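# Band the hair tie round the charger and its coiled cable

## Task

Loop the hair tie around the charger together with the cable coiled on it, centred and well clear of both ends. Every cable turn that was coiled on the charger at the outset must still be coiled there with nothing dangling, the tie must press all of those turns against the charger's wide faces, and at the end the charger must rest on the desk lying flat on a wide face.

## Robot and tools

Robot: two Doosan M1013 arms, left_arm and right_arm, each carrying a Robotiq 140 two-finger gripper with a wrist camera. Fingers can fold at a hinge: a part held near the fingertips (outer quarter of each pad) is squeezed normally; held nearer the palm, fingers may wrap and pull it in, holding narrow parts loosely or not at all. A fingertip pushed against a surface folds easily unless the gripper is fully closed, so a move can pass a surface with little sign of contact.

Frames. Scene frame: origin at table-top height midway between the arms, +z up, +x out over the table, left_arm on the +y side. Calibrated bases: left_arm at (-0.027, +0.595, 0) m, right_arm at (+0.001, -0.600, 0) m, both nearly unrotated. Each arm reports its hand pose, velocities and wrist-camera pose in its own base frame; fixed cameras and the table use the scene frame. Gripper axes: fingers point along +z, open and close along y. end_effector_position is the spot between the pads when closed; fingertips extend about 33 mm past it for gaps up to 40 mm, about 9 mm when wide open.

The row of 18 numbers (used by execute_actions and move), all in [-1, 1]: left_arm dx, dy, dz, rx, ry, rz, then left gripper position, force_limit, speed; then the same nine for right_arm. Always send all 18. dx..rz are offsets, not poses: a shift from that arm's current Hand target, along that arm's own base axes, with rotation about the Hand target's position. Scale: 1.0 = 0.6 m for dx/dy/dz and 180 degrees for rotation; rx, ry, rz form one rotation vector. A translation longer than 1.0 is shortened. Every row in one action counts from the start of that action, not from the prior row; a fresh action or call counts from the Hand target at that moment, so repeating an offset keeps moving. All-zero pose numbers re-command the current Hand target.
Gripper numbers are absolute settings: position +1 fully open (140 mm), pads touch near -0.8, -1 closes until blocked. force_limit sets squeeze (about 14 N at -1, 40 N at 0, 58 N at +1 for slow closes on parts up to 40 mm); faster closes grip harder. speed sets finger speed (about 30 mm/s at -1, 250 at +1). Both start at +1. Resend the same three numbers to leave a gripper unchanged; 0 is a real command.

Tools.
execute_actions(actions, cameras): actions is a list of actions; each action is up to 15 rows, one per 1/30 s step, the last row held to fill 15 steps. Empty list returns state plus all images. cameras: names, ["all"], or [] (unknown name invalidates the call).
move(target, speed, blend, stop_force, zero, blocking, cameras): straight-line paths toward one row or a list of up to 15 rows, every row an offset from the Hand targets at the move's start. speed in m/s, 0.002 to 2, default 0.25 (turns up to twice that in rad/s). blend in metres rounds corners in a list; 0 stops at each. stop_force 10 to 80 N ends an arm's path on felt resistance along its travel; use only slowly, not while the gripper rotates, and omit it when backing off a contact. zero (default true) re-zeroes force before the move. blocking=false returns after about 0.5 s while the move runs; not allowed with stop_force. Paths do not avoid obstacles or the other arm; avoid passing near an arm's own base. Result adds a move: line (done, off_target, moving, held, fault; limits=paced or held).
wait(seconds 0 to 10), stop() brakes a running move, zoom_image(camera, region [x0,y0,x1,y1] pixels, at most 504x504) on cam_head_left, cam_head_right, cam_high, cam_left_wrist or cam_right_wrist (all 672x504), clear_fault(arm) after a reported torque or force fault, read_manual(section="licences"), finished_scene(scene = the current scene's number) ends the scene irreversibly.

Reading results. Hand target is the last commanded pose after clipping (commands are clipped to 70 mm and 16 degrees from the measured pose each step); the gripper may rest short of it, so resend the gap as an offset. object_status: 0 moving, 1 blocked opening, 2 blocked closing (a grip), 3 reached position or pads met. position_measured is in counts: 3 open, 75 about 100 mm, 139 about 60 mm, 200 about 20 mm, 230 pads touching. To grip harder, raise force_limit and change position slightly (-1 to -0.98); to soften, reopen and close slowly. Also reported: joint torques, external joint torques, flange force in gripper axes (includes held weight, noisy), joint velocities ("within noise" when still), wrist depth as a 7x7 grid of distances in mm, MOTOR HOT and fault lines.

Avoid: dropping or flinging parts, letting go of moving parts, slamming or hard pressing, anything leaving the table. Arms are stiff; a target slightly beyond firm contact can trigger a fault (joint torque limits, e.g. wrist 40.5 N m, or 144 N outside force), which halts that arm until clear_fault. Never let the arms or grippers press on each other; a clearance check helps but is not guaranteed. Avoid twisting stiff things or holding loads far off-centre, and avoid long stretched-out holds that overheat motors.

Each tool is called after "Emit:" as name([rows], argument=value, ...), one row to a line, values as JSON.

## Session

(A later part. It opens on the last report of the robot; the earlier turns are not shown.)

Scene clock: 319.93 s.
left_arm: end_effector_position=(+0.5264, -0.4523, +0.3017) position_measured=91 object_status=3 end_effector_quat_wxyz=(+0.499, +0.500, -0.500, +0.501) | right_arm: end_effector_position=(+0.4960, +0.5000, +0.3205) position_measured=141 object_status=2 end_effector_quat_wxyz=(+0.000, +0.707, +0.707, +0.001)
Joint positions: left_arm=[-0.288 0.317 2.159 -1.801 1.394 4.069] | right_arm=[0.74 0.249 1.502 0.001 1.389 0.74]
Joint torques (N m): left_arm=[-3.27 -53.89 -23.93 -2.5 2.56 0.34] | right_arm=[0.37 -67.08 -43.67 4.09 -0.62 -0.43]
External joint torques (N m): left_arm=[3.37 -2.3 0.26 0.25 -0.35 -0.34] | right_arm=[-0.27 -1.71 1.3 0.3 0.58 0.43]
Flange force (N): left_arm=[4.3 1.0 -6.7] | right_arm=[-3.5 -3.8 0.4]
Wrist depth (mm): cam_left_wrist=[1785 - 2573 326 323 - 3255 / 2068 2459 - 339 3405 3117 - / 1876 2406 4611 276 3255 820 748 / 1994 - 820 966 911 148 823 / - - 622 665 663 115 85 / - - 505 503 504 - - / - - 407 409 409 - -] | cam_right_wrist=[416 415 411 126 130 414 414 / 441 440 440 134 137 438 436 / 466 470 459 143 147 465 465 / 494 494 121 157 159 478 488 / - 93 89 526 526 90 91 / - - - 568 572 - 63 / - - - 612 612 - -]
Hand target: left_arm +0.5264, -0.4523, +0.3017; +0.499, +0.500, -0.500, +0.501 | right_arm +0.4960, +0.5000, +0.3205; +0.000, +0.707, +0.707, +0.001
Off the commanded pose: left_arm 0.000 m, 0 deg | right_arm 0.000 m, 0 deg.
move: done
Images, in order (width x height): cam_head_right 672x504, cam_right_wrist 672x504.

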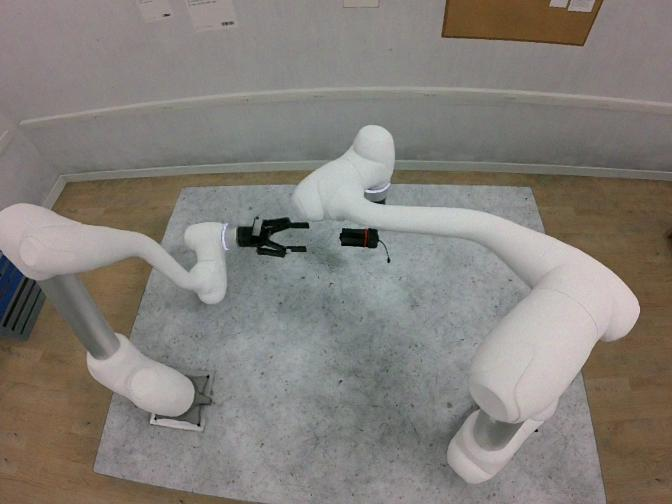

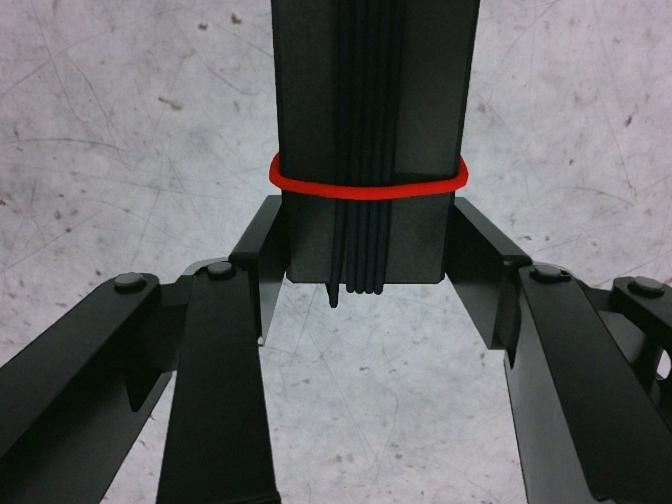

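Emit:
move(target=[0,0,0,0,0,0,0.3,-0.5,-1,0,0,-0.4425,0,0,0,-1,0.2,-1], speed=0.13)

Emit:
move(target=[0,0,0,0,0,0,0.3,-0.5,-1,0,0,-0.04,0,0,0,-1,0.2,-1], speed=0.01, stop_force=10, cameras=["cam_right_wrist","cam_high","cam_left_wrist"])

Scene clock: 327.83 s.
left_arm: end_effector_position=(+0.5264, -0.4523, +0.3017) position_measured=91 object_status=3 end_effector_quat_wxyz=(+0.499, +0.500, -0.500, +0.501) | right_arm: end_effector_position=(+0.4960, +0.5000, +0.0551) position_measured=141 object_status=2 end_effector_quat_wxyz=(+0.000, +0.707, +0.707, +0.001)
Joint positions: left_arm=[-0.288 0.317 2.159 -1.8 1.394 4.069] | right_arm=[0.74 0.419 1.785 0.001 0.935 0.739]
Joint torques (N m): left_arm=[-3.21 -53.51 -23.81 -2.49 2.68 0.33] | right_arm=[0.75 -77.51 -36.09 3.38 -0.59 -0.43]
External joint torques (N m): left_arm=[3.31 -2.69 0.2 0.24 -0.46 -0.33] | right_arm=[-0.61 -0.52 1.45 0.2 0.55 0.43]
Flange force (N): left_arm=[5.0 1.4 -6.6] | right_arm=[-2.5 -2.1 -0.4]
Wrist depth (mm): cam_left_wrist=[- 3353 - 275 223 187 168 / 2108 - - 308 247 205 185 / 1941 - 2912 332 2573 796 740 / 1537 - 167 384 975 136 805 / - - 615 418 632 115 85 / - - 503 494 506 - - / - - 408 382 409 - -] | cam_right_wrist=[172 172 171 127 128 171 170 / 183 181 180 134 137 180 180 / 192 192 192 144 147 191 191 / 204 202 121 157 159 118 200 / - 93 89 217 217 90 91 / - - 233 234 233 - 63 / - - - 251 251 - -]
Hand target: left_arm +0.5264, -0.4523, +0.3017; +0.499, +0.500, -0.500, +0.501 | right_arm +0.4960, +0.5000, +0.0550; +0.000, +0.707, +0.707, +0.001
Off the commanded pose: left_arm 0.000 m, 0 deg | right_arm 0.000 m, 0 deg.
move: done

Scene clock: 329.90 s.
left_arm: end_effector_position=(+0.5264, -0.4523, +0.3017) position_measured=91 object_status=3 end_effector_quat_wxyz=(+0.499, +0.500, -0.500, +0.501) | right_arm: end_effector_position=(+0.4961, +0.5000, +0.0407) position_measured=141 object_status=2 end_effector_quat_wxyz=(+0.000, +0.707, +0.707, +0.001)
Joint positions: left_arm=[-0.288 0.317 2.159 -1.8 1.394 4.069] | right_arm=[0.74 0.434 1.795 0.001 0.911 0.739]
Joint torques (N m): left_arm=[-2.96 -53.87 -23.79 -2.44 2.71 0.34] | right_arm=[1.23 -65.3 -28.78 3.6 -1.12 -0.44]
External joint torques (N m): left_arm=[3.01 -2.26 0.19 0.18 -0.49 -0.34] | right_arm=[-1.23 -13.15 -5.22 -0.08 1.07 0.44]
Flange force (N): left_arm=[4.3 1.1 -5.8] | right_arm=[-4.7 -3.1 -18.5]
Wrist depth (mm): cam_left_wrist=[2991 3303 - 280 227 188 165 / - - 3353 301 240 199 178 / 1941 2874 3952 334 358 788 716 / 2088 - 167 362 900 148 774 / - - 615 420 632 115 85 / - - 504 501 504 - - / - - 408 390 408 - -] | cam_right_wrist=[158 158 159 127 130 157 158 / 168 167 167 135 136 166 166 / 178 177 177 143 147 176 177 / 186 188 121 157 159 182 185 / - 93 89 201 200 90 91 / - - 216 215 215 - 64 / - - - 232 231 - -]
Hand target: left_arm +0.5264, -0.4523, +0.3017; +0.499, +0.500, -0.500, +0.501 | right_arm +0.4961, +0.5000, +0.0407; +0.000, +0.707, +0.707, +0.001 (not the last commanded pose)
Off the commanded pose: left_arm 0.000 m, 0 deg | right_arm 0.010 m, 0 deg.
move: contact (right_arm)
Images, in order (width x height): cam_high 672x504, cam_left_wrist 672x504, cam_right_wrist 672x504.

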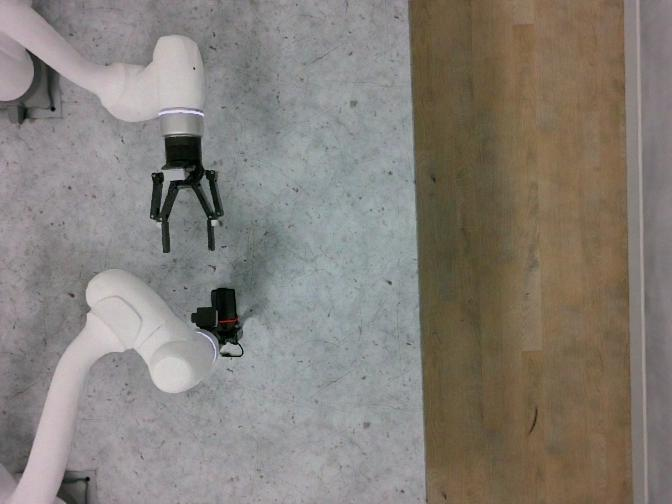

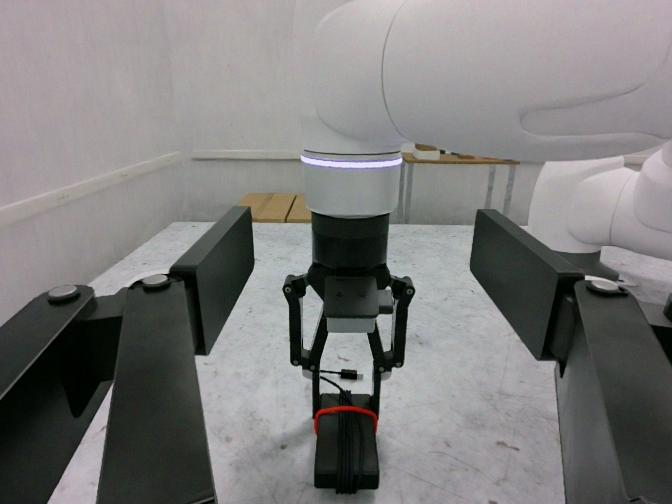

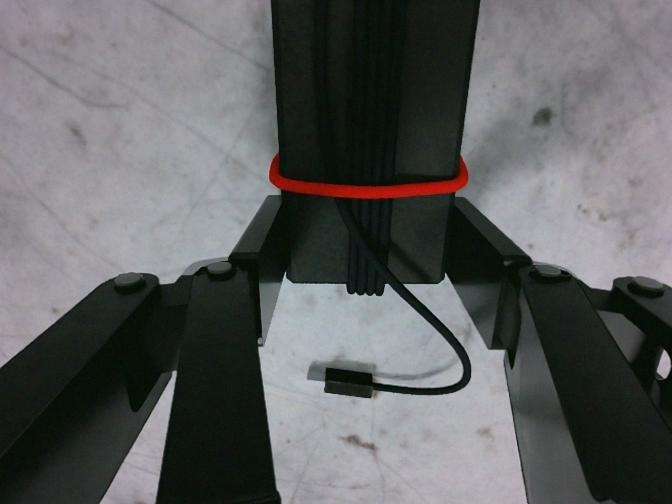

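Emit:
zoom_image(camera="cam_left_wrist", region=[270, 340, 430, 500])

Emit:
zoom_image(camera="cam_right_wrist", region=[250, 120, 500, 420])

Scaled by 3.150 from the camera's 672x504 image, which has a finer 960x720 frame.

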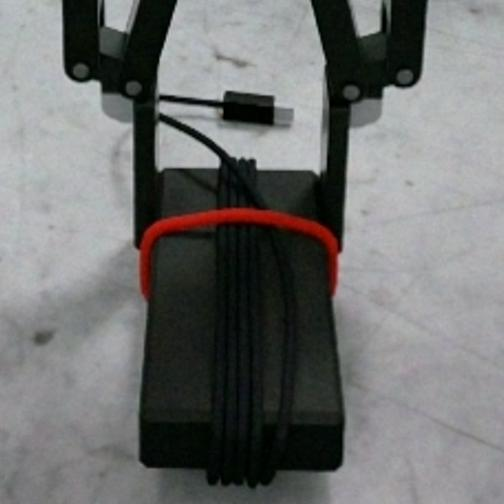

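Scaled by 1.680 from the camera's 672x504 image, which has a finer 960x720 frame.

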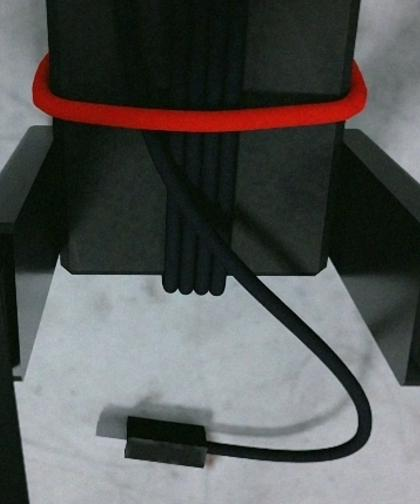

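Emit:
move([
  [0,0,0,0,0,0,0.3,-0.5,-1,0,-0.05,0.2,0,0,0,-1,0.2,-1],
  [0,0,0,0,0,0,0.3,-0.5,-1,0,-0.18,0.2,0,0,0,-1,0.2,-1],
  [0,0,0,0,0,0,0.3,-0.5,-1,0,0,0.01,0,0,0,-1,0.2,-1],
], speed=[0.13,0.13,0.07], blend=[0.02,0,0], cameras=["cam_left_wrist","cam_right_wrist"])

Emit:
zoom_image(camera="cam_left_wrist", region=[270, 340, 430, 500])

Scene clock: 356.93 s.
left_arm: end_effector_position=(+0.5264, -0.4523, +0.3017) position_measured=91 object_status=3 end_effector_quat_wxyz=(+0.499, +0.500, -0.500, +0.501) | right_arm: end_effector_position=(+0.4961, +0.5000, +0.0468) position_measured=141 object_status=2 end_effector_quat_wxyz=(+0.000, +0.707, +0.707, +0.001)
Joint positions: left_arm=[-0.288 0.317 2.159 -1.8 1.394 4.069] | right_arm=[0.74 0.428 1.791 0.001 0.921 0.739]
Joint torques (N m): left_arm=[-2.67 -53.71 -23.93 -2.44 2.71 0.33] | right_arm=[0.31 -78.57 -35.53 3.29 -0.66 -0.57]
External joint torques (N m): left_arm=[2.71 -2.36 0.54 0.21 -0.5 -0.33] | right_arm=[-0.51 0.12 1.15 0.26 0.61 0.57]
Flange force (N): left_arm=[4.3 2.0 -5.5] | right_arm=[-1.2 -1.3 -0.1]
Wrist depth (mm): cam_left_wrist=[- 2766 - 276 228 186 165 / - 2732 3074 303 242 203 185 / 2108 3074 3883 332 - 855 735 / - 2406 167 388 938 148 820 / - - 625 431 590 115 85 / - - 508 484 505 - - / - - 404 397 409 - -] | cam_right_wrist=[166 163 163 126 129 163 162 / 173 173 173 136 137 172 172 / 184 184 183 144 148 182 182 / 195 192 121 158 159 118 191 / - 93 88 208 204 90 91 / - - 222 222 223 - 63 / - - - 241 239 - -]
Hand target: left_arm +0.5264, -0.4523, +0.3017; +0.499, +0.500, -0.500, +0.501 | right_arm +0.4961, +0.5000, +0.0467; +0.000, +0.707, +0.707, +0.001
Off the commanded pose: left_arm 0.000 m, 0 deg | right_arm 0.000 m, 0 deg.
move: done
Images, in order (width x height): cam_left_wrist 672x504, cam_right_wrist 672x504.

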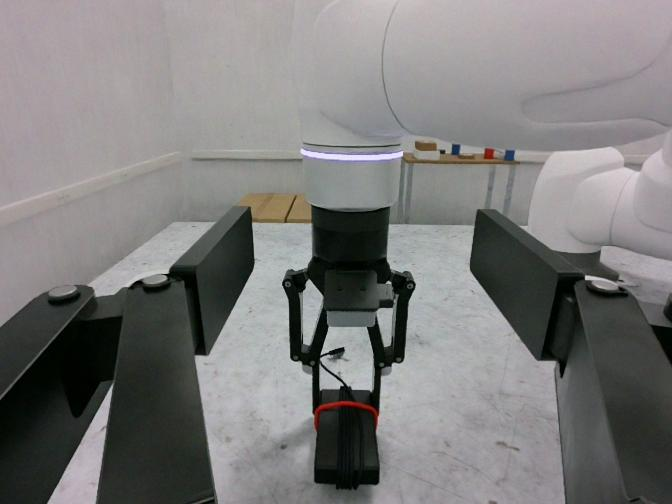

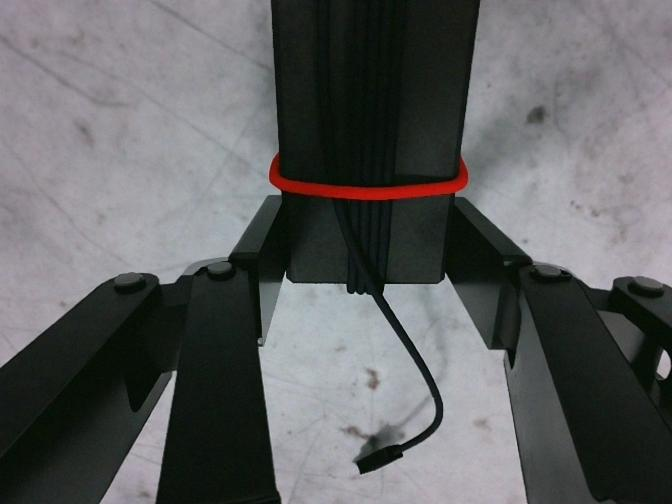

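Scaled by 3.150 from the camera's 672x504 image, which has a finer 960x720 frame.

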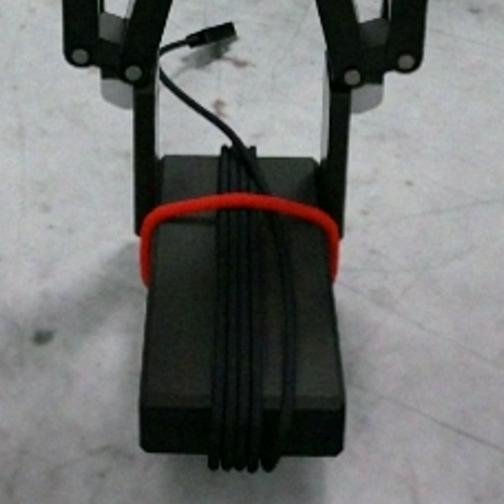

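Emit:
move(target=[0,0,0,0,0,0,0.3,-0.5,-1,0,0,-0.04,0,0,0,-1,0.2,-1], speed=0.01, stop_force=10, cameras=["cam_left_wrist"])

Emit:
zoom_image(camera="cam_left_wrist", region=[270, 340, 430, 500])

Scene clock: 360.87 s.
left_arm: end_effector_position=(+0.5264, -0.4523, +0.3017) position_measured=91 object_status=3 end_effector_quat_wxyz=(+0.499, +0.500, -0.500, +0.501) | right_arm: end_effector_position=(+0.4961, +0.5001, +0.0407) position_measured=141 object_status=2 end_effector_quat_wxyz=(+0.000, +0.707, +0.707, +0.001)
Joint positions: left_arm=[-0.288 0.317 2.159 -1.8 1.394 4.069] | right_arm=[0.74 0.434 1.795 0.001 0.91 0.739]
Joint torques (N m): left_arm=[-3.01 -53.63 -23.83 -2.49 2.68 0.38] | right_arm=[1.38 -64.09 -28.46 3.64 -1.25 -0.47]
External joint torques (N m): left_arm=[3.04 -2.53 0.31 0.24 -0.46 -0.38] | right_arm=[-1.09 -14.74 -5.59 -0.11 1.21 0.47]
Flange force (N): left_arm=[4.8 1.6 -6.1] | right_arm=[-5.4 -4.1 -20.6]
Wrist depth (mm): cam_left_wrist=[- - - 281 227 188 165 / - 2766 3883 300 239 198 178 / 1908 2874 2699 334 3208 808 719 / 1892 2459 167 365 900 148 788 / - - 625 418 625 115 85 / - - 502 512 503 - - / - - 406 389 409 - -] | cam_right_wrist=[158 159 158 127 129 158 158 / 167 167 167 136 135 166 166 / 177 177 177 144 147 176 176 / 186 188 121 157 158 182 185 / - 93 88 201 198 90 91 / - - 216 215 215 - 63 / - - - 232 232 - -]
Hand target: left_arm +0.5264, -0.4523, +0.3017; +0.499, +0.500, -0.500, +0.501 | right_arm +0.4961, +0.5001, +0.0407; +0.000, +0.707, +0.707, +0.001 (not the last commanded pose)
Off the commanded pose: left_arm 0.000 m, 0 deg | right_arm 0.018 m, 0 deg.
move: contact (right_arm)
Images, in order (width x height): cam_left_wrist 672x504.

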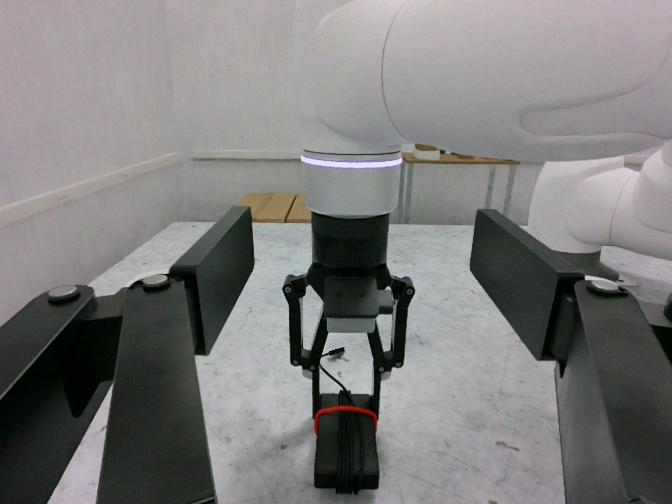

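Scaled by 3.150 from the camera's 672x504 image, which has a finer 960x720 frame.

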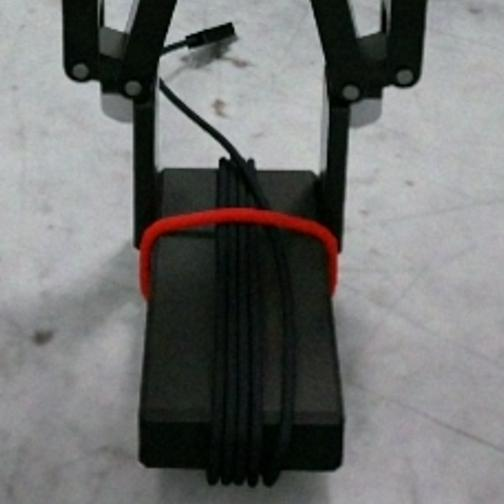

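Emit:
move([
  [0,0,0,0,0,0,0.3,-0.5,-1,0,0,0,0,0,0,0.2,0.2,-1],
  [0,0,0,0,0,0,0.3,-0.5,-1,0,0,0.3,0,0,0,0.2,0.2,-1],
  [0,0,0,0,0,0,0.3,-0.5,-1,0,-0.15,0.35,0,0,0,0.2,0.2,-1],
], speed=[0.1,0.12,0.15], blend=[0,0.03,0], cameras=["cam_left_wrist","cam_right_wrist","cam_high"])

Emit:
zoom_image(camera="cam_left_wrist", region=[270, 340, 430, 500])

Emit:
zoom_image(camera="cam_right_wrist", region=[240, 0, 440, 200])

Scene clock: 369.73 s.
left_arm: end_effector_position=(+0.5264, -0.4523, +0.3017) position_measured=91 object_status=3 end_effector_quat_wxyz=(+0.499, +0.500, -0.500, +0.501) | right_arm: end_effector_position=(+0.4961, +0.4101, +0.2506) position_measured=104 object_status=3 end_effector_quat_wxyz=(+0.000, +0.707, +0.707, +0.001)
Joint positions: left_arm=[-0.288 0.317 2.159 -1.8 1.394 4.069] | right_arm=[0.637 0.182 1.714 0.001 1.243 0.636]
Joint torques (N m): left_arm=[-2.84 -53.81 -23.92 -2.47 2.71 0.35] | right_arm=[1.48 -56.5 -40.14 3.88 -0.53 -0.19]
External joint torques (N m): left_arm=[3.08 -2.39 0.44 0.23 -0.5 -0.35] | right_arm=[-1.48 -3.18 -0.49 0.32 0.49 0.19]
Flange force (N): left_arm=[4.4 1.7 -6.1] | right_arm=[-4.0 -1.8 -3.2]
Wrist depth (mm): cam_left_wrist=[- 2699 - 395 - - - / - - - 422 - - 3513 / 2030 - 4517 3353 449 855 750 / 1959 - 167 971 896 148 785 / - - 622 665 675 115 85 / - - 502 503 508 - - / - - 405 391 408 - -] | cam_right_wrist=[352 352 351 326 350 349 350 / 373 374 369 369 369 369 369 / 394 392 389 396 393 390 390 / 422 407 159 416 416 127 414 / - 89 440 446 446 110 79 / - - 484 483 479 - - / - - 516 518 515 - -]
Hand target: left_arm +0.5264, -0.4523, +0.3017; +0.499, +0.500, -0.500, +0.501 | right_arm +0.4961, +0.4101, +0.2507; +0.000, +0.707, +0.707, +0.001
Off the commanded pose: left_arm 0.000 m, 0 deg | right_arm 0.000 m, 0 deg.
move: done
Images, in order (width x height): cam_high 672x504, cam_left_wrist 672x504, cam_right_wrist 672x504.

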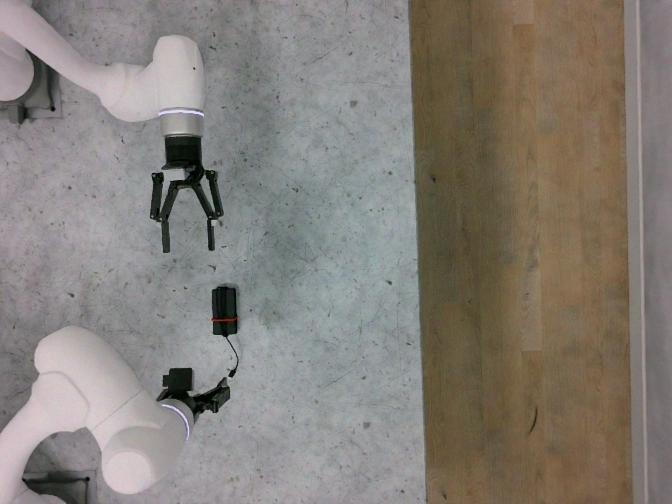

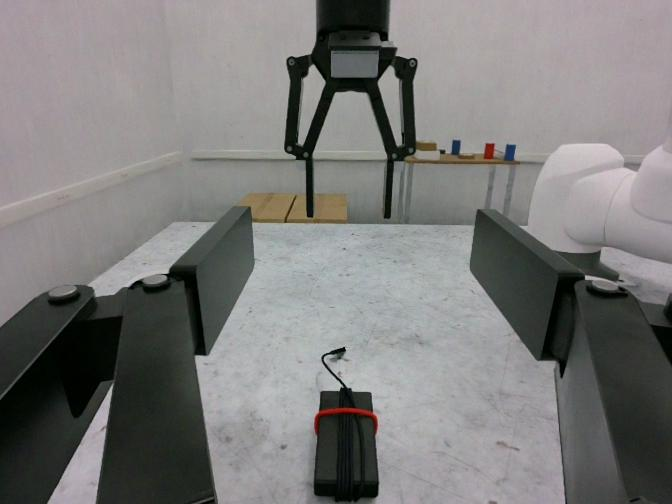

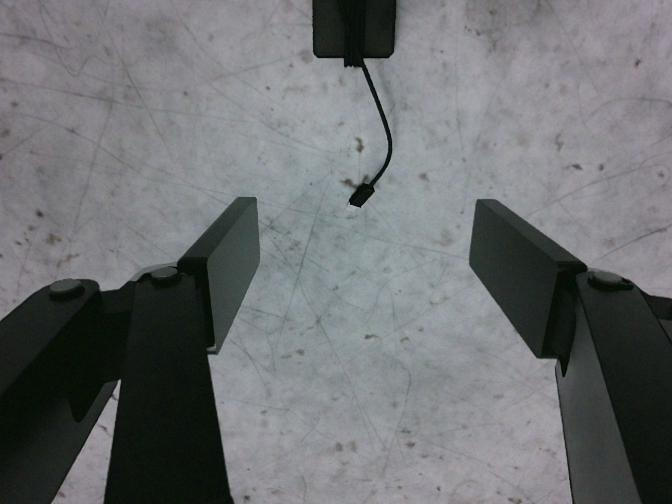

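Scaled by 3.150 from the camera's 672x504 image, which has a finer 960x720 frame.

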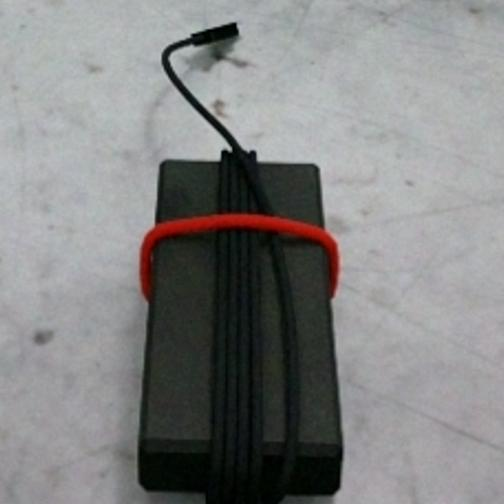

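Scaled by 2.520 from the camera's 672x504 image, which has a finer 960x720 frame.

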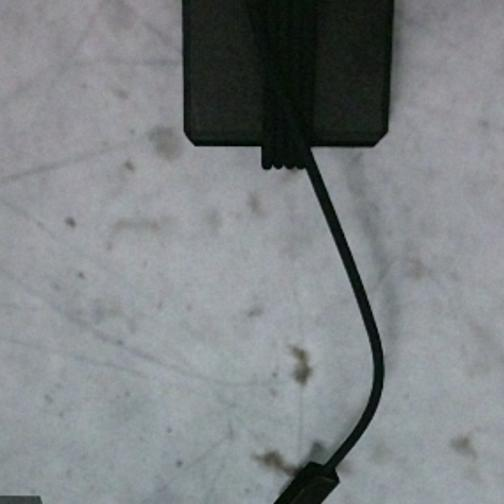

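Emit:
move([
  [0,0,0,0,0,0,0.3,-0.5,-1,0,0.15,-0.05,0,0,0,0.2,0.2,-1],
  [0,0,0,0,0,0,0.3,-0.5,-1,0,0.15,-0.35,0,0,0,0.2,0.2,-1],
  [0,0,0,0,0,0,0.3,-0.5,-1,0,0.15,-0.35,0,0,0,-1,0.2,-1],
], speed=0.12, blend=[0.03,0,0], cameras=["cam_right_wrist","cam_left_wrist"])

Emit:
wait(seconds=0.6)

Scene clock: 403.20 s.
left_arm: end_effector_position=(+0.5264, -0.4523, +0.3017) position_measured=91 object_status=3 end_effector_quat_wxyz=(+0.499, +0.500, -0.500, +0.501) | right_arm: end_effector_position=(+0.4961, +0.5001, +0.0407) position_measured=141 object_status=0 end_effector_quat_wxyz=(+0.000, +0.707, +0.707, +0.001)
Joint positions: left_arm=[-0.288 0.317 2.159 -1.8 1.394 4.069] | right_arm=[0.74 0.434 1.795 0.001 0.911 0.739]
Joint torques (N m): left_arm=[-2.99 -53.96 -23.95 -2.43 2.69 0.36] | right_arm=[0.38 -72.99 -33.08 3.18 -0.67 -0.41]
External joint torques (N m): left_arm=[3.07 -2.18 0.44 0.18 -0.47 -0.36] | right_arm=[-0.33 -5.61 -0.93 0.33 0.63 0.41]
Flange force (N): left_arm=[4.1 1.4 -6.0] | right_arm=[-3.4 -3.5 -7.3]
Wrist depth (mm): cam_left_wrist=[- 2515 - 279 227 187 165 / 1941 1908 - 301 240 198 178 / - - 3255 332 - 782 740 / - - 167 365 896 136 829 / - - 622 422 625 115 85 / - - 504 483 542 - - / - - 408 388 386 - -] | cam_right_wrist=[158 158 158 131 132 157 157 / 167 167 167 136 139 166 166 / 177 177 177 144 147 176 176 / 186 188 122 152 154 183 185 / - 93 89 200 201 90 91 / - - 215 215 215 - 63 / - - - 231 231 - -]
Hand target: left_arm +0.5264, -0.4523, +0.3017; +0.499, +0.500, -0.500, +0.501 | right_arm +0.4961, +0.5001, +0.0407; +0.000, +0.707, +0.707, +0.001
Off the commanded pose: left_arm 0.000 m, 0 deg | right_arm 0.000 m, 0 deg.
move: done
Images, in order (width x height): cam_left_wrist 672x504, cam_right_wrist 672x504.

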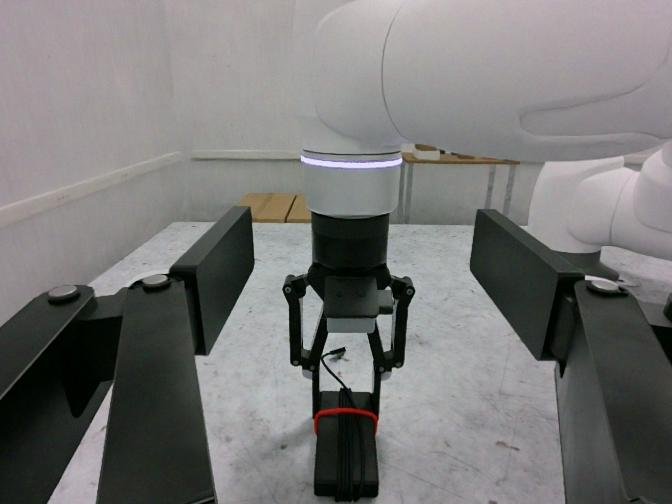

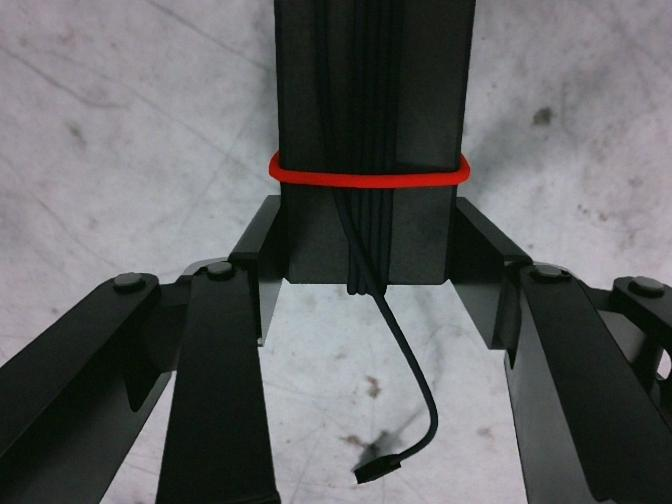

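Scene clock: 403.80 s.
left_arm: end_effector_position=(+0.5264, -0.4523, +0.3017) position_measured=91 object_status=3 end_effector_quat_wxyz=(+0.499, +0.500, -0.500, +0.501) | right_arm: end_effector_position=(+0.4961, +0.5001, +0.0407) position_measured=141 object_status=2 end_effector_quat_wxyz=(+0.000, +0.707, +0.707, +0.001)
Joint positions: left_arm=[-0.288 0.317 2.159 -1.8 1.394 4.069] | right_arm=[0.74 0.434 1.795 0.001 0.911 0.739]
Joint torques (N m): left_arm=[-3.06 -53.67 -23.69 -2.44 2.72 0.31] | right_arm=[0.18 -72.82 -33.08 3.15 -0.72 -0.47]
External joint torques (N m): left_arm=[3.06 -2.49 0.04 0.19 -0.51 -0.31] | right_arm=[-0.2 -5.66 -0.91 0.36 0.67 0.47]
Flange force (N): left_arm=[4.7 1.1 -5.9] | right_arm=[-3.3 -3.8 -7.5]
Wrist depth (mm): cam_left_wrist=[1976 2732 3405 281 226 187 165 / - - - 301 241 198 178 / 2406 3405 3208 332 4340 832 726 / - 2573 167 363 871 148 788 / - - 620 422 629 115 85 / - - 504 527 505 - - / - - 405 391 408 - -] | cam_right_wrist=[158 159 158 132 132 157 157 / 167 167 167 136 139 167 166 / 178 176 177 144 148 176 176 / 187 188 121 152 154 182 185 / - 93 88 200 197 90 91 / - - 215 214 215 - 63 / - - - 232 230 - -]
Hand target: left_arm +0.5264, -0.4523, +0.3017; +0.499, +0.500, -0.500, +0.501 | right_arm +0.4961, +0.5001, +0.0407; +0.000, +0.707, +0.707, +0.001
Tool commands: left_gripper/position=+0.3 left_gripper/force_limit=-0.5 left_gripper/speed=-1.0 right_gripper/position=-1.0 right_gripper/force_limit=+0.2 right_gripper/speed=-1.0
Off the commanded pose: left_arm 0.000 m, 0 deg | right_arm 0.000 m, 0 deg.
wait: 0.60 s; at rest by 0.17 s

Emit:
move(target=[0,0,0,0,0,0,0.3,-0.5,-1,0,0,0.473,0,0,0,-1,0.2,-1], speed=0.15)

Emit:
move([
  [0,-0.3,0,0,0,0,0.3,-0.5,-1,0,0,0,0,0,0,-1,0.2,-1],
  [0,-0.3,0,0,0,0,-1,-0.5,-1,0,0,0,0,0,0,-1,0.2,-1],
], speed=0.1, cameras=["cam_left_wrist","cam_right_wrist"])

Emit:
wait(seconds=0.8)

Scene clock: 412.37 s.
left_arm: end_effector_position=(+0.5264, -0.4523, +0.3017) position_measured=91 object_status=3 end_effector_quat_wxyz=(+0.499, +0.500, -0.500, +0.501) | right_arm: end_effector_position=(+0.4961, +0.5001, +0.3244) position_measured=141 object_status=2 end_effector_quat_wxyz=(+0.000, +0.707, +0.707, +0.001)
Joint positions: left_arm=[-0.288 0.317 2.159 -1.8 1.394 4.069] | right_arm=[0.74 0.248 1.496 0.001 1.395 0.74]
Joint torques (N m): left_arm=[-3.16 -53.54 -23.81 -2.45 2.7 0.31] | right_arm=[0.21 -67.01 -43.77 4.13 -0.74 -0.45]
External joint torques (N m): left_arm=[3.19 -2.58 0.37 0.21 -0.49 -0.31] | right_arm=[-0.14 -1.13 1.59 0.24 0.7 0.45]
Flange force (N): left_arm=[4.7 1.7 -6.3] | right_arm=[-3.0 -3.6 0.8]
Wrist depth (mm): cam_left_wrist=[1702 - - 331 312 - 3117 / 2635 - 3513 - 3570 3074 2149 / - 2991 3628 278 3405 2635 740 / - - 817 946 900 148 777 / - - 622 663 665 115 85 / - - 506 504 504 - - / - - 407 412 406 - -] | cam_right_wrist=[422 420 414 132 133 417 419 / 441 447 442 137 139 440 441 / 465 470 460 144 147 469 464 / 504 495 121 152 154 482 500 / - 93 89 532 533 90 91 / - - 575 572 565 - 63 / - - - 620 612 - -]
Hand target: left_arm +0.5264, -0.4523, +0.3017; +0.499, +0.500, -0.500, +0.501 | right_arm +0.4961, +0.5001, +0.3245; +0.000, +0.707, +0.707, +0.001
Off the commanded pose: left_arm 0.000 m, 0 deg | right_arm 0.000 m, 0 deg.
move: done

Scene clock: 415.77 s.
left_arm: end_effector_position=(+0.5265, -0.6323, +0.3017) position_measured=139 object_status=0 end_effector_quat_wxyz=(+0.499, +0.500, -0.500, +0.501) | right_arm: end_effector_position=(+0.4961, +0.5000, +0.3245) position_measured=141 object_status=2 end_effector_quat_wxyz=(+0.000, +0.707, +0.707, +0.001)
Joint positions: left_arm=[-0.575 0.396 2.033 -2.028 1.206 4.087] | right_arm=[0.74 0.248 1.496 0.001 1.395 0.74]
Joint torques (N m): left_arm=[-14.89 -64.72 -24.38 0.12 5.59 0.26] | right_arm=[-2.5 -64.44 -49.59 3.21 -5.62 -0.04]
External joint torques (N m): left_arm=[14.98 -1.56 -1.38 -2.85 -3.34 -0.26] | right_arm=[2.59 -3.88 7.25 1.17 5.57 0.04]
Flange force (N): left_arm=[4.2 -10.8 -14.0] | right_arm=[-10.4 -15.5 -0.2]
Wrist depth (mm): cam_left_wrist=[2282 - 164 - 165 3032 2766 / - 2732 - - 172 2837 2951 / - - - 173 178 2604 638 / - 938 112 112 123 984 649 / - - 104 101 102 84 - / - - 505 506 504 - - / - - - 409 408 - -] | cam_right_wrist=[426 417 133 132 133 410 420 / 444 441 139 137 138 441 440 / 473 471 464 144 148 468 466 / 503 498 121 151 154 484 496 / - 93 83 537 530 90 91 / - - 580 572 571 - 63 / - - - 615 623 - -]
Hand target: left_arm +0.5264, -0.6323, +0.3017; +0.499, +0.500, -0.500, +0.501 | right_arm +0.4961, +0.5001, +0.3245; +0.000, +0.707, +0.707, +0.001
Off the commanded pose: left_arm 0.000 m, 0 deg | right_arm 0.000 m, 0 deg.
move: done
Images, in order (width x height): cam_left_wrist 672x504, cam_right_wrist 672x504.

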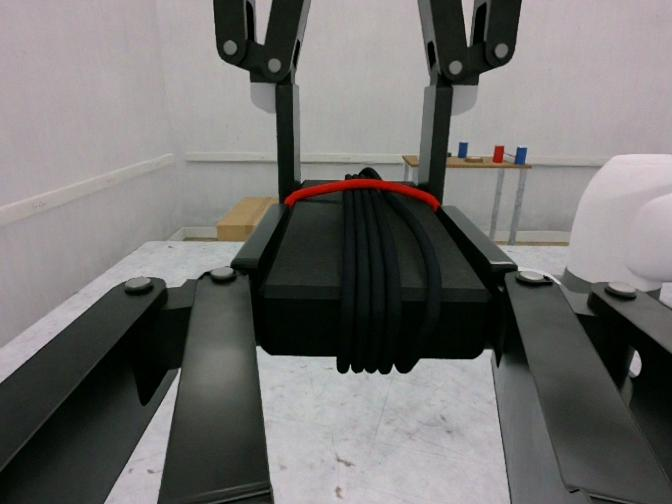

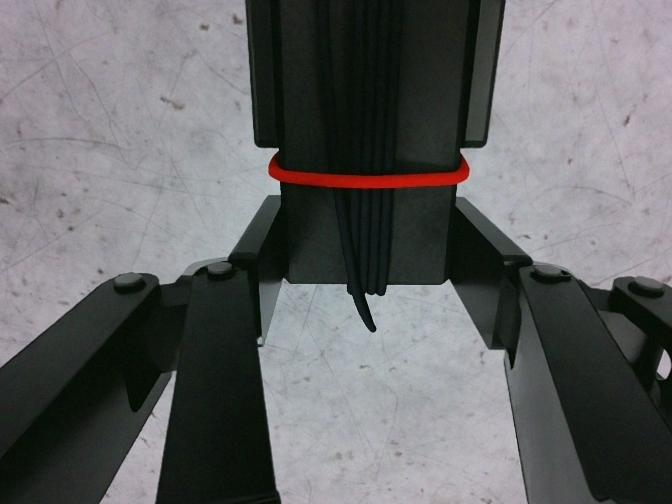

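Scene clock: 416.57 s.
left_arm: end_effector_position=(+0.5264, -0.6323, +0.3017) position_measured=139 object_status=2 end_effector_quat_wxyz=(+0.499, +0.500, -0.500, +0.501) | right_arm: end_effector_position=(+0.4961, +0.5001, +0.3245) position_measured=141 object_status=2 end_effector_quat_wxyz=(+0.000, +0.707, +0.707, +0.001)
Joint positions: left_arm=[-0.575 0.396 2.033 -2.027 1.207 4.087] | right_arm=[0.74 0.248 1.496 0.001 1.395 0.74]
Joint torques (N m): left_arm=[-18.07 -65.69 -23.77 0.77 6.45 0.28] | right_arm=[-3.31 -63.6 -50.73 2.85 -6.89 -0.03]
External joint torques (N m): left_arm=[18 -0.74 -2.4 -3.54 -4.19 -0.28] | right_arm=[3.34 -4.26 8.58 1.52 6.84 0.03]
Flange force (N): left_arm=[3.8 -15.2 -15.2] | right_arm=[-11.5 -18.2 -0.6]
Wrist depth (mm): cam_left_wrist=[1908 - 163 - 165 161 - / 2108 2459 - - 173 - - / 2012 - - 171 177 3458 627 / - 958 112 112 123 975 651 / - - 104 101 102 84 - / - - 504 506 505 - - / - - - 407 408 - -] | cam_right_wrist=[419 419 133 132 132 413 414 / 444 444 140 137 137 442 443 / 469 470 466 143 148 465 465 / 499 499 121 152 154 487 498 / - 93 83 532 529 90 91 / - - 573 569 575 - 63 / - - - 625 617 - -]
Hand target: left_arm +0.5264, -0.6323, +0.3017; +0.499, +0.500, -0.500, +0.501 | right_arm +0.4961, +0.5001, +0.3245; +0.000, +0.707, +0.707, +0.001
Tool commands: left_gripper/position=-1.0 left_gripper/force_limit=-0.5 left_gripper/speed=-1.0 right_gripper/position=-1.0 right_gripper/force_limit=+0.2 right_gripper/speed=-1.0
Off the commanded pose: left_arm 0.000 m, 0 deg | right_arm 0.000 m, 0 deg.
wait: 0.80 s; at rest by 0.17 s

Emit:
move([
  [0,0,0,0,0,0,-1,-0.5,-1,0,0,0,0,0,0,0.2,0.2,-1],
  [0,0,0,0,0,0,-1,-0.5,-1,0,0.008,0.16,0,0,0,0.2,0.2,-1],
  [0,0,0,0,0,0,-1,-0.5,-1,0,0.008,0.16,0,0,0,-1,-1,0],
], speed=0.12)

Emit:
move([
  [0,0,0,0,0,0,-1,-0.5,-1,0,-0.006,-0.1167,0,0,0,-1,-1,0],
  [0,0,0,0,0,0,-1,-0.5,-1,0,0.037,-0.1167,0,0,0,-1,-1,0],
], speed=[0.1,0.02], cameras=["cam_right_wrist","cam_left_wrist"])

Scene clock: 428.83 s.
left_arm: end_effector_position=(+0.5264, -0.6323, +0.3017) position_measured=139 object_status=2 end_effector_quat_wxyz=(+0.499, +0.500, -0.500, +0.501) | right_arm: end_effector_position=(+0.4961, +0.5049, +0.4205) position_measured=233 object_status=3 end_effector_quat_wxyz=(+0.000, +0.707, +0.707, +0.001)
Joint positions: left_arm=[-0.575 0.396 2.033 -2.027 1.207 4.087] | right_arm=[0.745 0.24 1.334 0.001 1.565 0.745]
Joint torques (N m): left_arm=[-3.04 -65.98 -28.33 -3.51 3.6 0.38] | right_arm=[0.36 -64.76 -42.67 4.09 -0.53 -0.41]
External joint torques (N m): left_arm=[3.06 -0.56 2.12 0.73 -1.34 -0.38] | right_arm=[-0.23 -3.79 -0.38 0.36 0.49 0.41]
Flange force (N): left_arm=[2.0 0.6 -6.1] | right_arm=[-3.6 -3.9 -1.6]
Wrist depth (mm): cam_left_wrist=[- 4024 3117 2991 2912 - 3303 / - 2573 - 3303 3117 - - / 1892 5030 - 170 2766 2354 655 / - 842 112 112 123 875 645 / - - 104 101 102 84 - / - - 501 481 509 - - / - - - 408 403 - -] | cam_right_wrist=[512 509 511 218 222 512 506 / 535 538 538 229 528 535 541 / 573 578 565 241 563 568 571 / 607 603 601 110 599 594 603 / 647 633 78 78 89 83 620 / - - - - - 75 - / - - - - - - -]
Hand target: left_arm +0.5264, -0.6323, +0.3017; +0.499, +0.500, -0.500, +0.501 | right_arm +0.4961, +0.5049, +0.4205; +0.000, +0.707, +0.707, +0.001
Off the commanded pose: left_arm 0.000 m, 0 deg | right_arm 0.000 m, 0 deg.
move: done

Scene clock: 431.33 s.
left_arm: end_effector_position=(+0.5264, -0.6323, +0.3017) position_measured=139 object_status=2 end_effector_quat_wxyz=(+0.499, +0.500, -0.500, +0.501) | right_arm: end_effector_position=(+0.4961, +0.5270, +0.3505) position_measured=233 object_status=3 end_effector_quat_wxyz=(+0.000, +0.707, +0.707, +0.001)
Joint positions: left_arm=[-0.575 0.396 2.033 -2.027 1.207 4.087] | right_arm=[0.767 0.273 1.417 0.001 1.449 0.768]
Joint torques (N m): left_arm=[-3.56 -71.69 -32.94 -5.05 5.88 0.34] | right_arm=[1.25 -61.65 -38.21 4.17 -0.58 -0.57]
External joint torques (N m): left_arm=[3.64 5.1 6.45 2.24 -3.62 -0.34] | right_arm=[-1.29 -9.2 -4.32 0.23 0.53 0.57]
Flange force (N): left_arm=[-5.1 0.7 -7.2] | right_arm=[-4.7 -3.1 -9.4]
Wrist depth (mm): cam_left_wrist=[- 2305 2951 138 3255 - - / - - - 145 - - - / - - 3952 154 2732 - 631 / 1829 934 115 111 124 992 649 / - - 102 101 103 85 - / - - - 505 504 - - / - - - 410 408 - -] | cam_right_wrist=[444 445 157 155 159 442 443 / 471 465 455 162 163 469 465 / 498 496 486 172 175 498 495 / 531 532 522 120 517 522 525 / 565 559 78 78 89 83 547 / - - - - - 75 - / - - - - - - -]
Hand target: left_arm +0.5264, -0.6323, +0.3017; +0.499, +0.500, -0.500, +0.501 | right_arm +0.4961, +0.5271, +0.3505; +0.000, +0.707, +0.707, +0.001
Off the commanded pose: left_arm 0.000 m, 0 deg | right_arm 0.000 m, 0 deg.
move: done
Images, in order (width x height): cam_left_wrist 672x504, cam_right_wrist 672x504.

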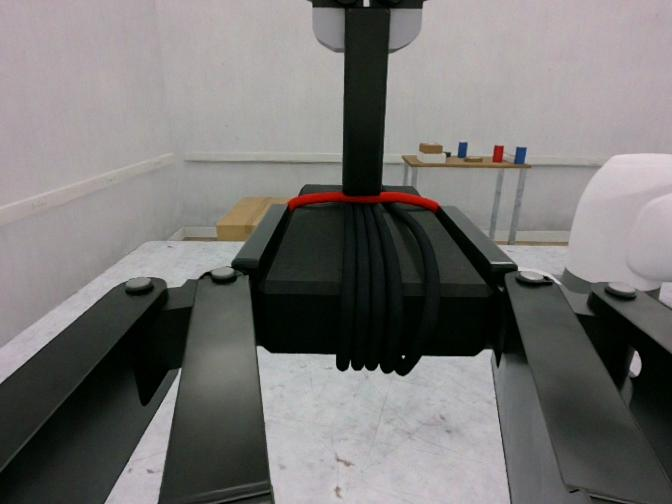

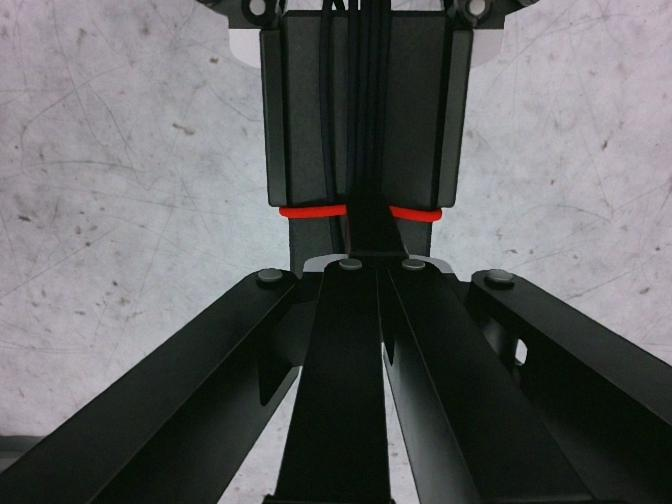

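Emit:
move([
  [0,0,0,0,0,0,-1,-0.5,-1,0,0.013,0,0,0,0,-1,-1,0],
  [0,0,0,0,0,0,-1,-0.5,-1,0,0,0,0,0,0,-1,-1,0],
  [0,0,0,0,0,0,-1,-0.5,-1,0,-0.035,0.13,0,0,0,-1,-1,0],
], speed=[0.02,0.05,0.12], cameras=["cam_right_wrist","cam_left_wrist"])

Emit:
zoom_image(camera="cam_right_wrist", region=[236, 0, 476, 240])

Scene clock: 439.73 s.
left_arm: end_effector_position=(+0.5264, -0.6323, +0.3017) position_measured=139 object_status=2 end_effector_quat_wxyz=(+0.499, +0.500, -0.500, +0.501) | right_arm: end_effector_position=(+0.4961, +0.5061, +0.4284) position_measured=233 object_status=3 end_effector_quat_wxyz=(+0.000, +0.707, +0.707, +0.001)
Joint positions: left_arm=[-0.575 0.396 2.033 -2.027 1.207 4.087] | right_arm=[0.746 0.241 1.318 0.001 1.58 0.746]
Joint torques (N m): left_arm=[-2.91 -65.86 -28.21 -3.59 3.62 0.36] | right_arm=[0.27 -64.45 -41.93 4.08 -0.48 -0.44]
External joint torques (N m): left_arm=[2.86 -0.52 2.2 0.83 -1.36 -0.36] | right_arm=[-0.41 -3.57 -0.9 0.35 0.44 0.44]
Flange force (N): left_arm=[1.9 0.8 -6.0] | right_arm=[-2.7 -2.7 -2.4]
Wrist depth (mm): cam_left_wrist=[- - - - - 3032 - / 2049 - 2874 - 3883 - - / - 3117 3303 2837 2515 3255 631 / - 971 115 106 122 984 649 / - - 102 102 103 84 - / - - 503 504 512 - - / - - - 409 408 - -] | cam_right_wrist=[521 521 514 227 232 516 515 / 546 551 544 241 537 548 543 / 578 573 579 243 569 578 576 / 617 618 610 110 604 617 609 / 658 645 78 78 89 83 636 / - - - - - 75 - / - - - - - - -]
Hand target: left_arm +0.5264, -0.6323, +0.3017; +0.499, +0.500, -0.500, +0.501 | right_arm +0.4961, +0.5061, +0.4285; +0.000, +0.707, +0.707, +0.001
Off the commanded pose: left_arm 0.000 m, 0 deg | right_arm 0.000 m, 0 deg.
move: done
Images, in order (width x height): cam_left_wrist 672x504, cam_right_wrist 672x504.

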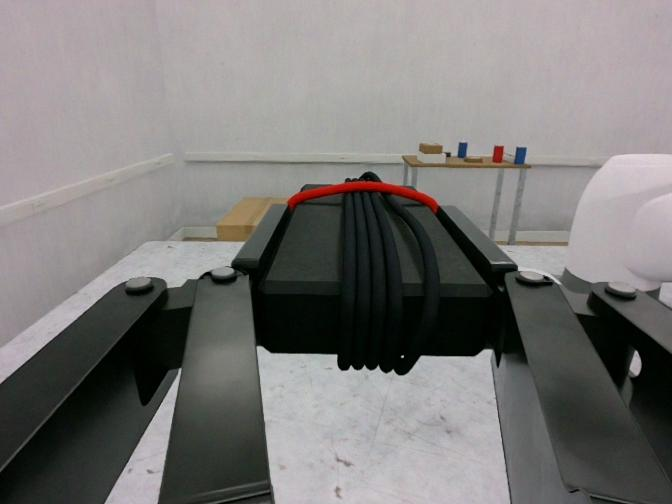

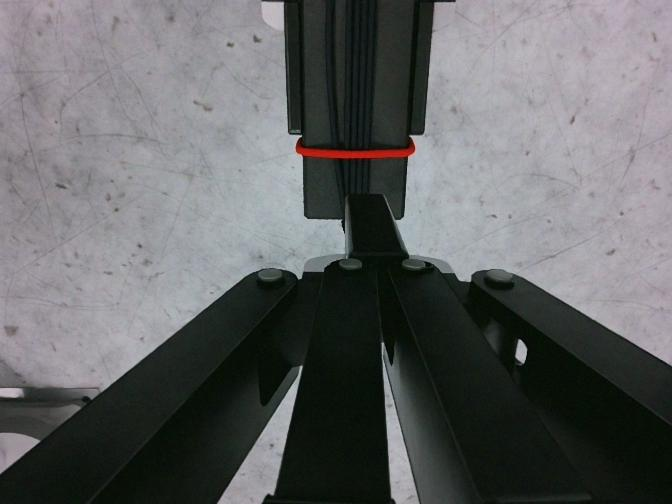

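Scaled by 2.100 from the camera's 672x504 image, which has a finer 960x720 frame.

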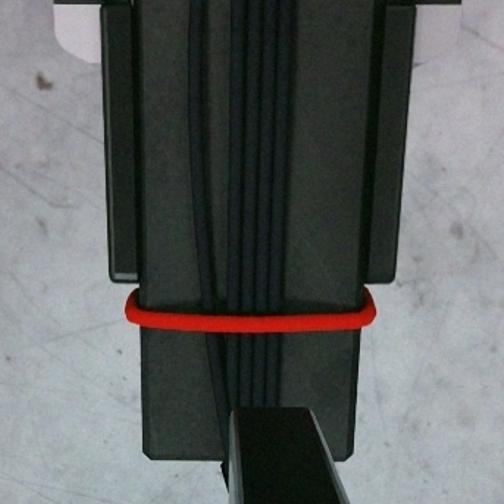

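Emit:
move([
  [0,0,0,0,0,0,-1,-0.5,-1,0,-0.0102,0,0,0,0,0.5,0.2,-1],
  [0,0,0,0,0,0,-1,-0.5,-1,0,-0.0102,-0.1732,0,0,0,0.5,0.2,-1],
  [0,0,0,0,0,0,-1,-0.5,-1,0,-0.0102,-0.1732,0,0,0,-1,0.2,-1],
], speed=0.1)

Emit:
wait(seconds=0.8)

Emit:
move([
  [0,0,0,0,0,0,0.3,-0.5,-1,0,0,0,0,0,0,-1,0.2,-1],
  [0,0.3,0,0,0,0,0.3,-0.5,-1,0,0,0,0,0,0,-1,0.2,-1],
], speed=0.1, cameras=["cam_right_wrist"])

Scene clock: 449.87 s.
left_arm: end_effector_position=(+0.5264, -0.6323, +0.3016) position_measured=139 object_status=2 end_effector_quat_wxyz=(+0.499, +0.500, -0.500, +0.501) | right_arm: end_effector_position=(+0.4961, +0.5000, +0.3246) position_measured=149 object_status=0 end_effector_quat_wxyz=(+0.000, +0.707, +0.707, +0.001)
Joint positions: left_arm=[-0.575 0.396 2.033 -2.027 1.206 4.087] | right_arm=[0.74 0.248 1.496 0.001 1.395 0.74]
Joint torques (N m): left_arm=[-12.31 -72.21 -27.65 -1.28 8.49 0.23] | right_arm=[-5.86 -58.67 -43.2 1.28 -4.36 -0.24]
External joint torques (N m): left_arm=[12.48 5.68 1.35 -1.51 -6.23 -0.23] | right_arm=[5.74 -9.19 0.99 3.08 4.31 0.24]
Flange force (N): left_arm=[-3.9 -12.0 -7.6] | right_arm=[-4.2 -16.1 -8.6]
Wrist depth (mm): cam_left_wrist=[- 2354 165 - 165 - - / - - - - 169 - - / 1689 - - - 190 2766 623 / - 966 106 101 127 889 657 / - - 102 103 102 84 - / - - 500 501 505 - - / - - - 411 407 - -] | cam_right_wrist=[419 421 133 131 132 411 417 / 445 442 146 142 142 442 440 / 472 471 469 153 163 467 469 / 502 497 113 177 169 484 500 / - 92 83 533 533 84 90 / - 78 - 569 569 - 63 / - - - 618 617 - -]
Hand target: left_arm +0.5264, -0.6323, +0.3017; +0.499, +0.500, -0.500, +0.501 | right_arm +0.4961, +0.4999, +0.3245; +0.000, +0.707, +0.707, +0.001
Off the commanded pose: left_arm 0.000 m, 0 deg | right_arm 0.000 m, 0 deg.
move: done

Scene clock: 450.67 s.
left_arm: end_effector_position=(+0.5264, -0.6323, +0.3017) position_measured=139 object_status=2 end_effector_quat_wxyz=(+0.499, +0.500, -0.500, +0.501) | right_arm: end_effector_position=(+0.4961, +0.4999, +0.3246) position_measured=149 object_status=2 end_effector_quat_wxyz=(+0.000, +0.707, +0.707, +0.001)
Joint positions: left_arm=[-0.575 0.396 2.033 -2.027 1.207 4.087] | right_arm=[0.74 0.248 1.496 0.001 1.395 0.74]
Joint torques (N m): left_arm=[-12.77 -72.41 -27.39 -1.26 8.63 0.2] | right_arm=[-6.18 -58.48 -43.27 1.14 -4.43 -0.29]
External joint torques (N m): left_arm=[12.84 5.82 1.01 -1.54 -6.37 -0.2] | right_arm=[6.12 -9.9 0.88 3.24 4.38 0.29]
Flange force (N): left_arm=[-3.9 -13.0 -7.5] | right_arm=[-4.4 -17.2 -9.1]
Wrist depth (mm): cam_left_wrist=[1976 2544 164 - 164 - - / 1959 - - - 170 - - / 2049 2573 - - 191 3255 651 / - 2487 106 101 128 896 655 / - - 102 102 102 84 - / - - 504 498 506 - - / - - - 395 406 - -] | cam_right_wrist=[418 420 133 131 132 411 419 / 443 445 146 142 144 440 441 / 473 469 473 153 162 465 461 / 503 497 113 177 170 486 496 / - 92 83 536 529 84 90 / - 78 - 576 568 - 63 / - - - 615 615 - -]
Hand target: left_arm +0.5264, -0.6323, +0.3017; +0.499, +0.500, -0.500, +0.501 | right_arm +0.4961, +0.4999, +0.3245; +0.000, +0.707, +0.707, +0.001
Tool commands: left_gripper/position=-1.0 left_gripper/force_limit=-0.5 left_gripper/speed=-1.0 right_gripper/position=-1.0 right_gripper/force_limit=+0.2 right_gripper/speed=-1.0
Off the commanded pose: left_arm 0.000 m, 0 deg | right_arm 0.000 m, 0 deg.
wait: 0.80 s; at rest by 0.17 s

Scene clock: 454.13 s.
left_arm: end_effector_position=(+0.5264, -0.4523, +0.3017) position_measured=91 object_status=3 end_effector_quat_wxyz=(+0.499, +0.500, -0.500, +0.501) | right_arm: end_effector_position=(+0.4961, +0.4999, +0.3245) position_measured=149 object_status=2 end_effector_quat_wxyz=(+0.000, +0.707, +0.707, +0.001)
Joint positions: left_arm=[-0.288 0.317 2.159 -1.801 1.394 4.069] | right_arm=[0.74 0.248 1.496 0.001 1.395 0.74]
Joint torques (N m): left_arm=[-2.24 -53.56 -23.86 -2.49 2.67 0.3] | right_arm=[0.63 -66.96 -43.73 4.12 -0.6 -0.46]
External joint torques (N m): left_arm=[2.2 -2.54 0.4 0.25 -0.45 -0.3] | right_arm=[-0.86 -1.16 1.49 0.24 0.55 0.46]
Flange force (N): left_arm=[4.6 2.2 -4.7] | right_arm=[-3.7 -2.9 0.9]
Wrist depth (mm): cam_left_wrist=[2149 - 3353 323 317 - - / - - - - 334 - - / 1976 3074 3458 264 2837 838 753 / 2068 - 808 971 958 136 779 / - - 629 661 663 115 85 / - - 505 506 505 - - / - - 408 408 410 - -] | cam_right_wrist=[418 419 418 135 136 416 417 / 449 443 444 146 147 443 440 / 475 475 469 156 164 466 466 / 501 494 113 175 169 490 495 / - 92 83 528 535 84 90 / - 78 - 569 565 - 63 / - - - 617 618 - -]
Hand target: left_arm +0.5264, -0.4523, +0.3017; +0.499, +0.500, -0.500, +0.501 | right_arm +0.4961, +0.4999, +0.3245; +0.000, +0.707, +0.707, +0.001
Off the commanded pose: left_arm 0.000 m, 0 deg | right_arm 0.000 m, 0 deg.
move: done
Images, in order (width x height): cam_right_wrist 672x504.

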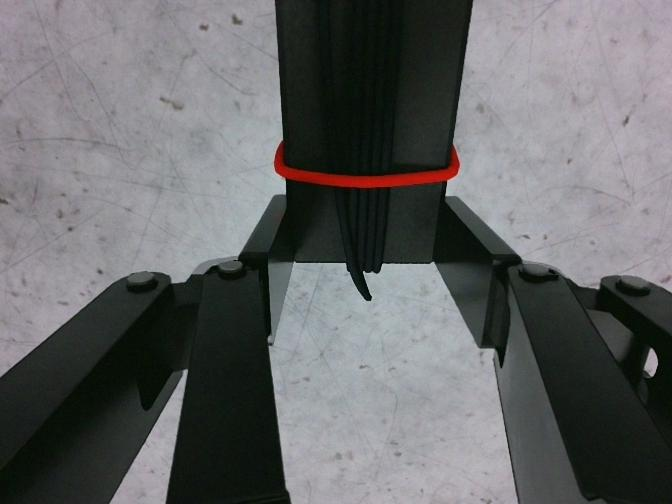

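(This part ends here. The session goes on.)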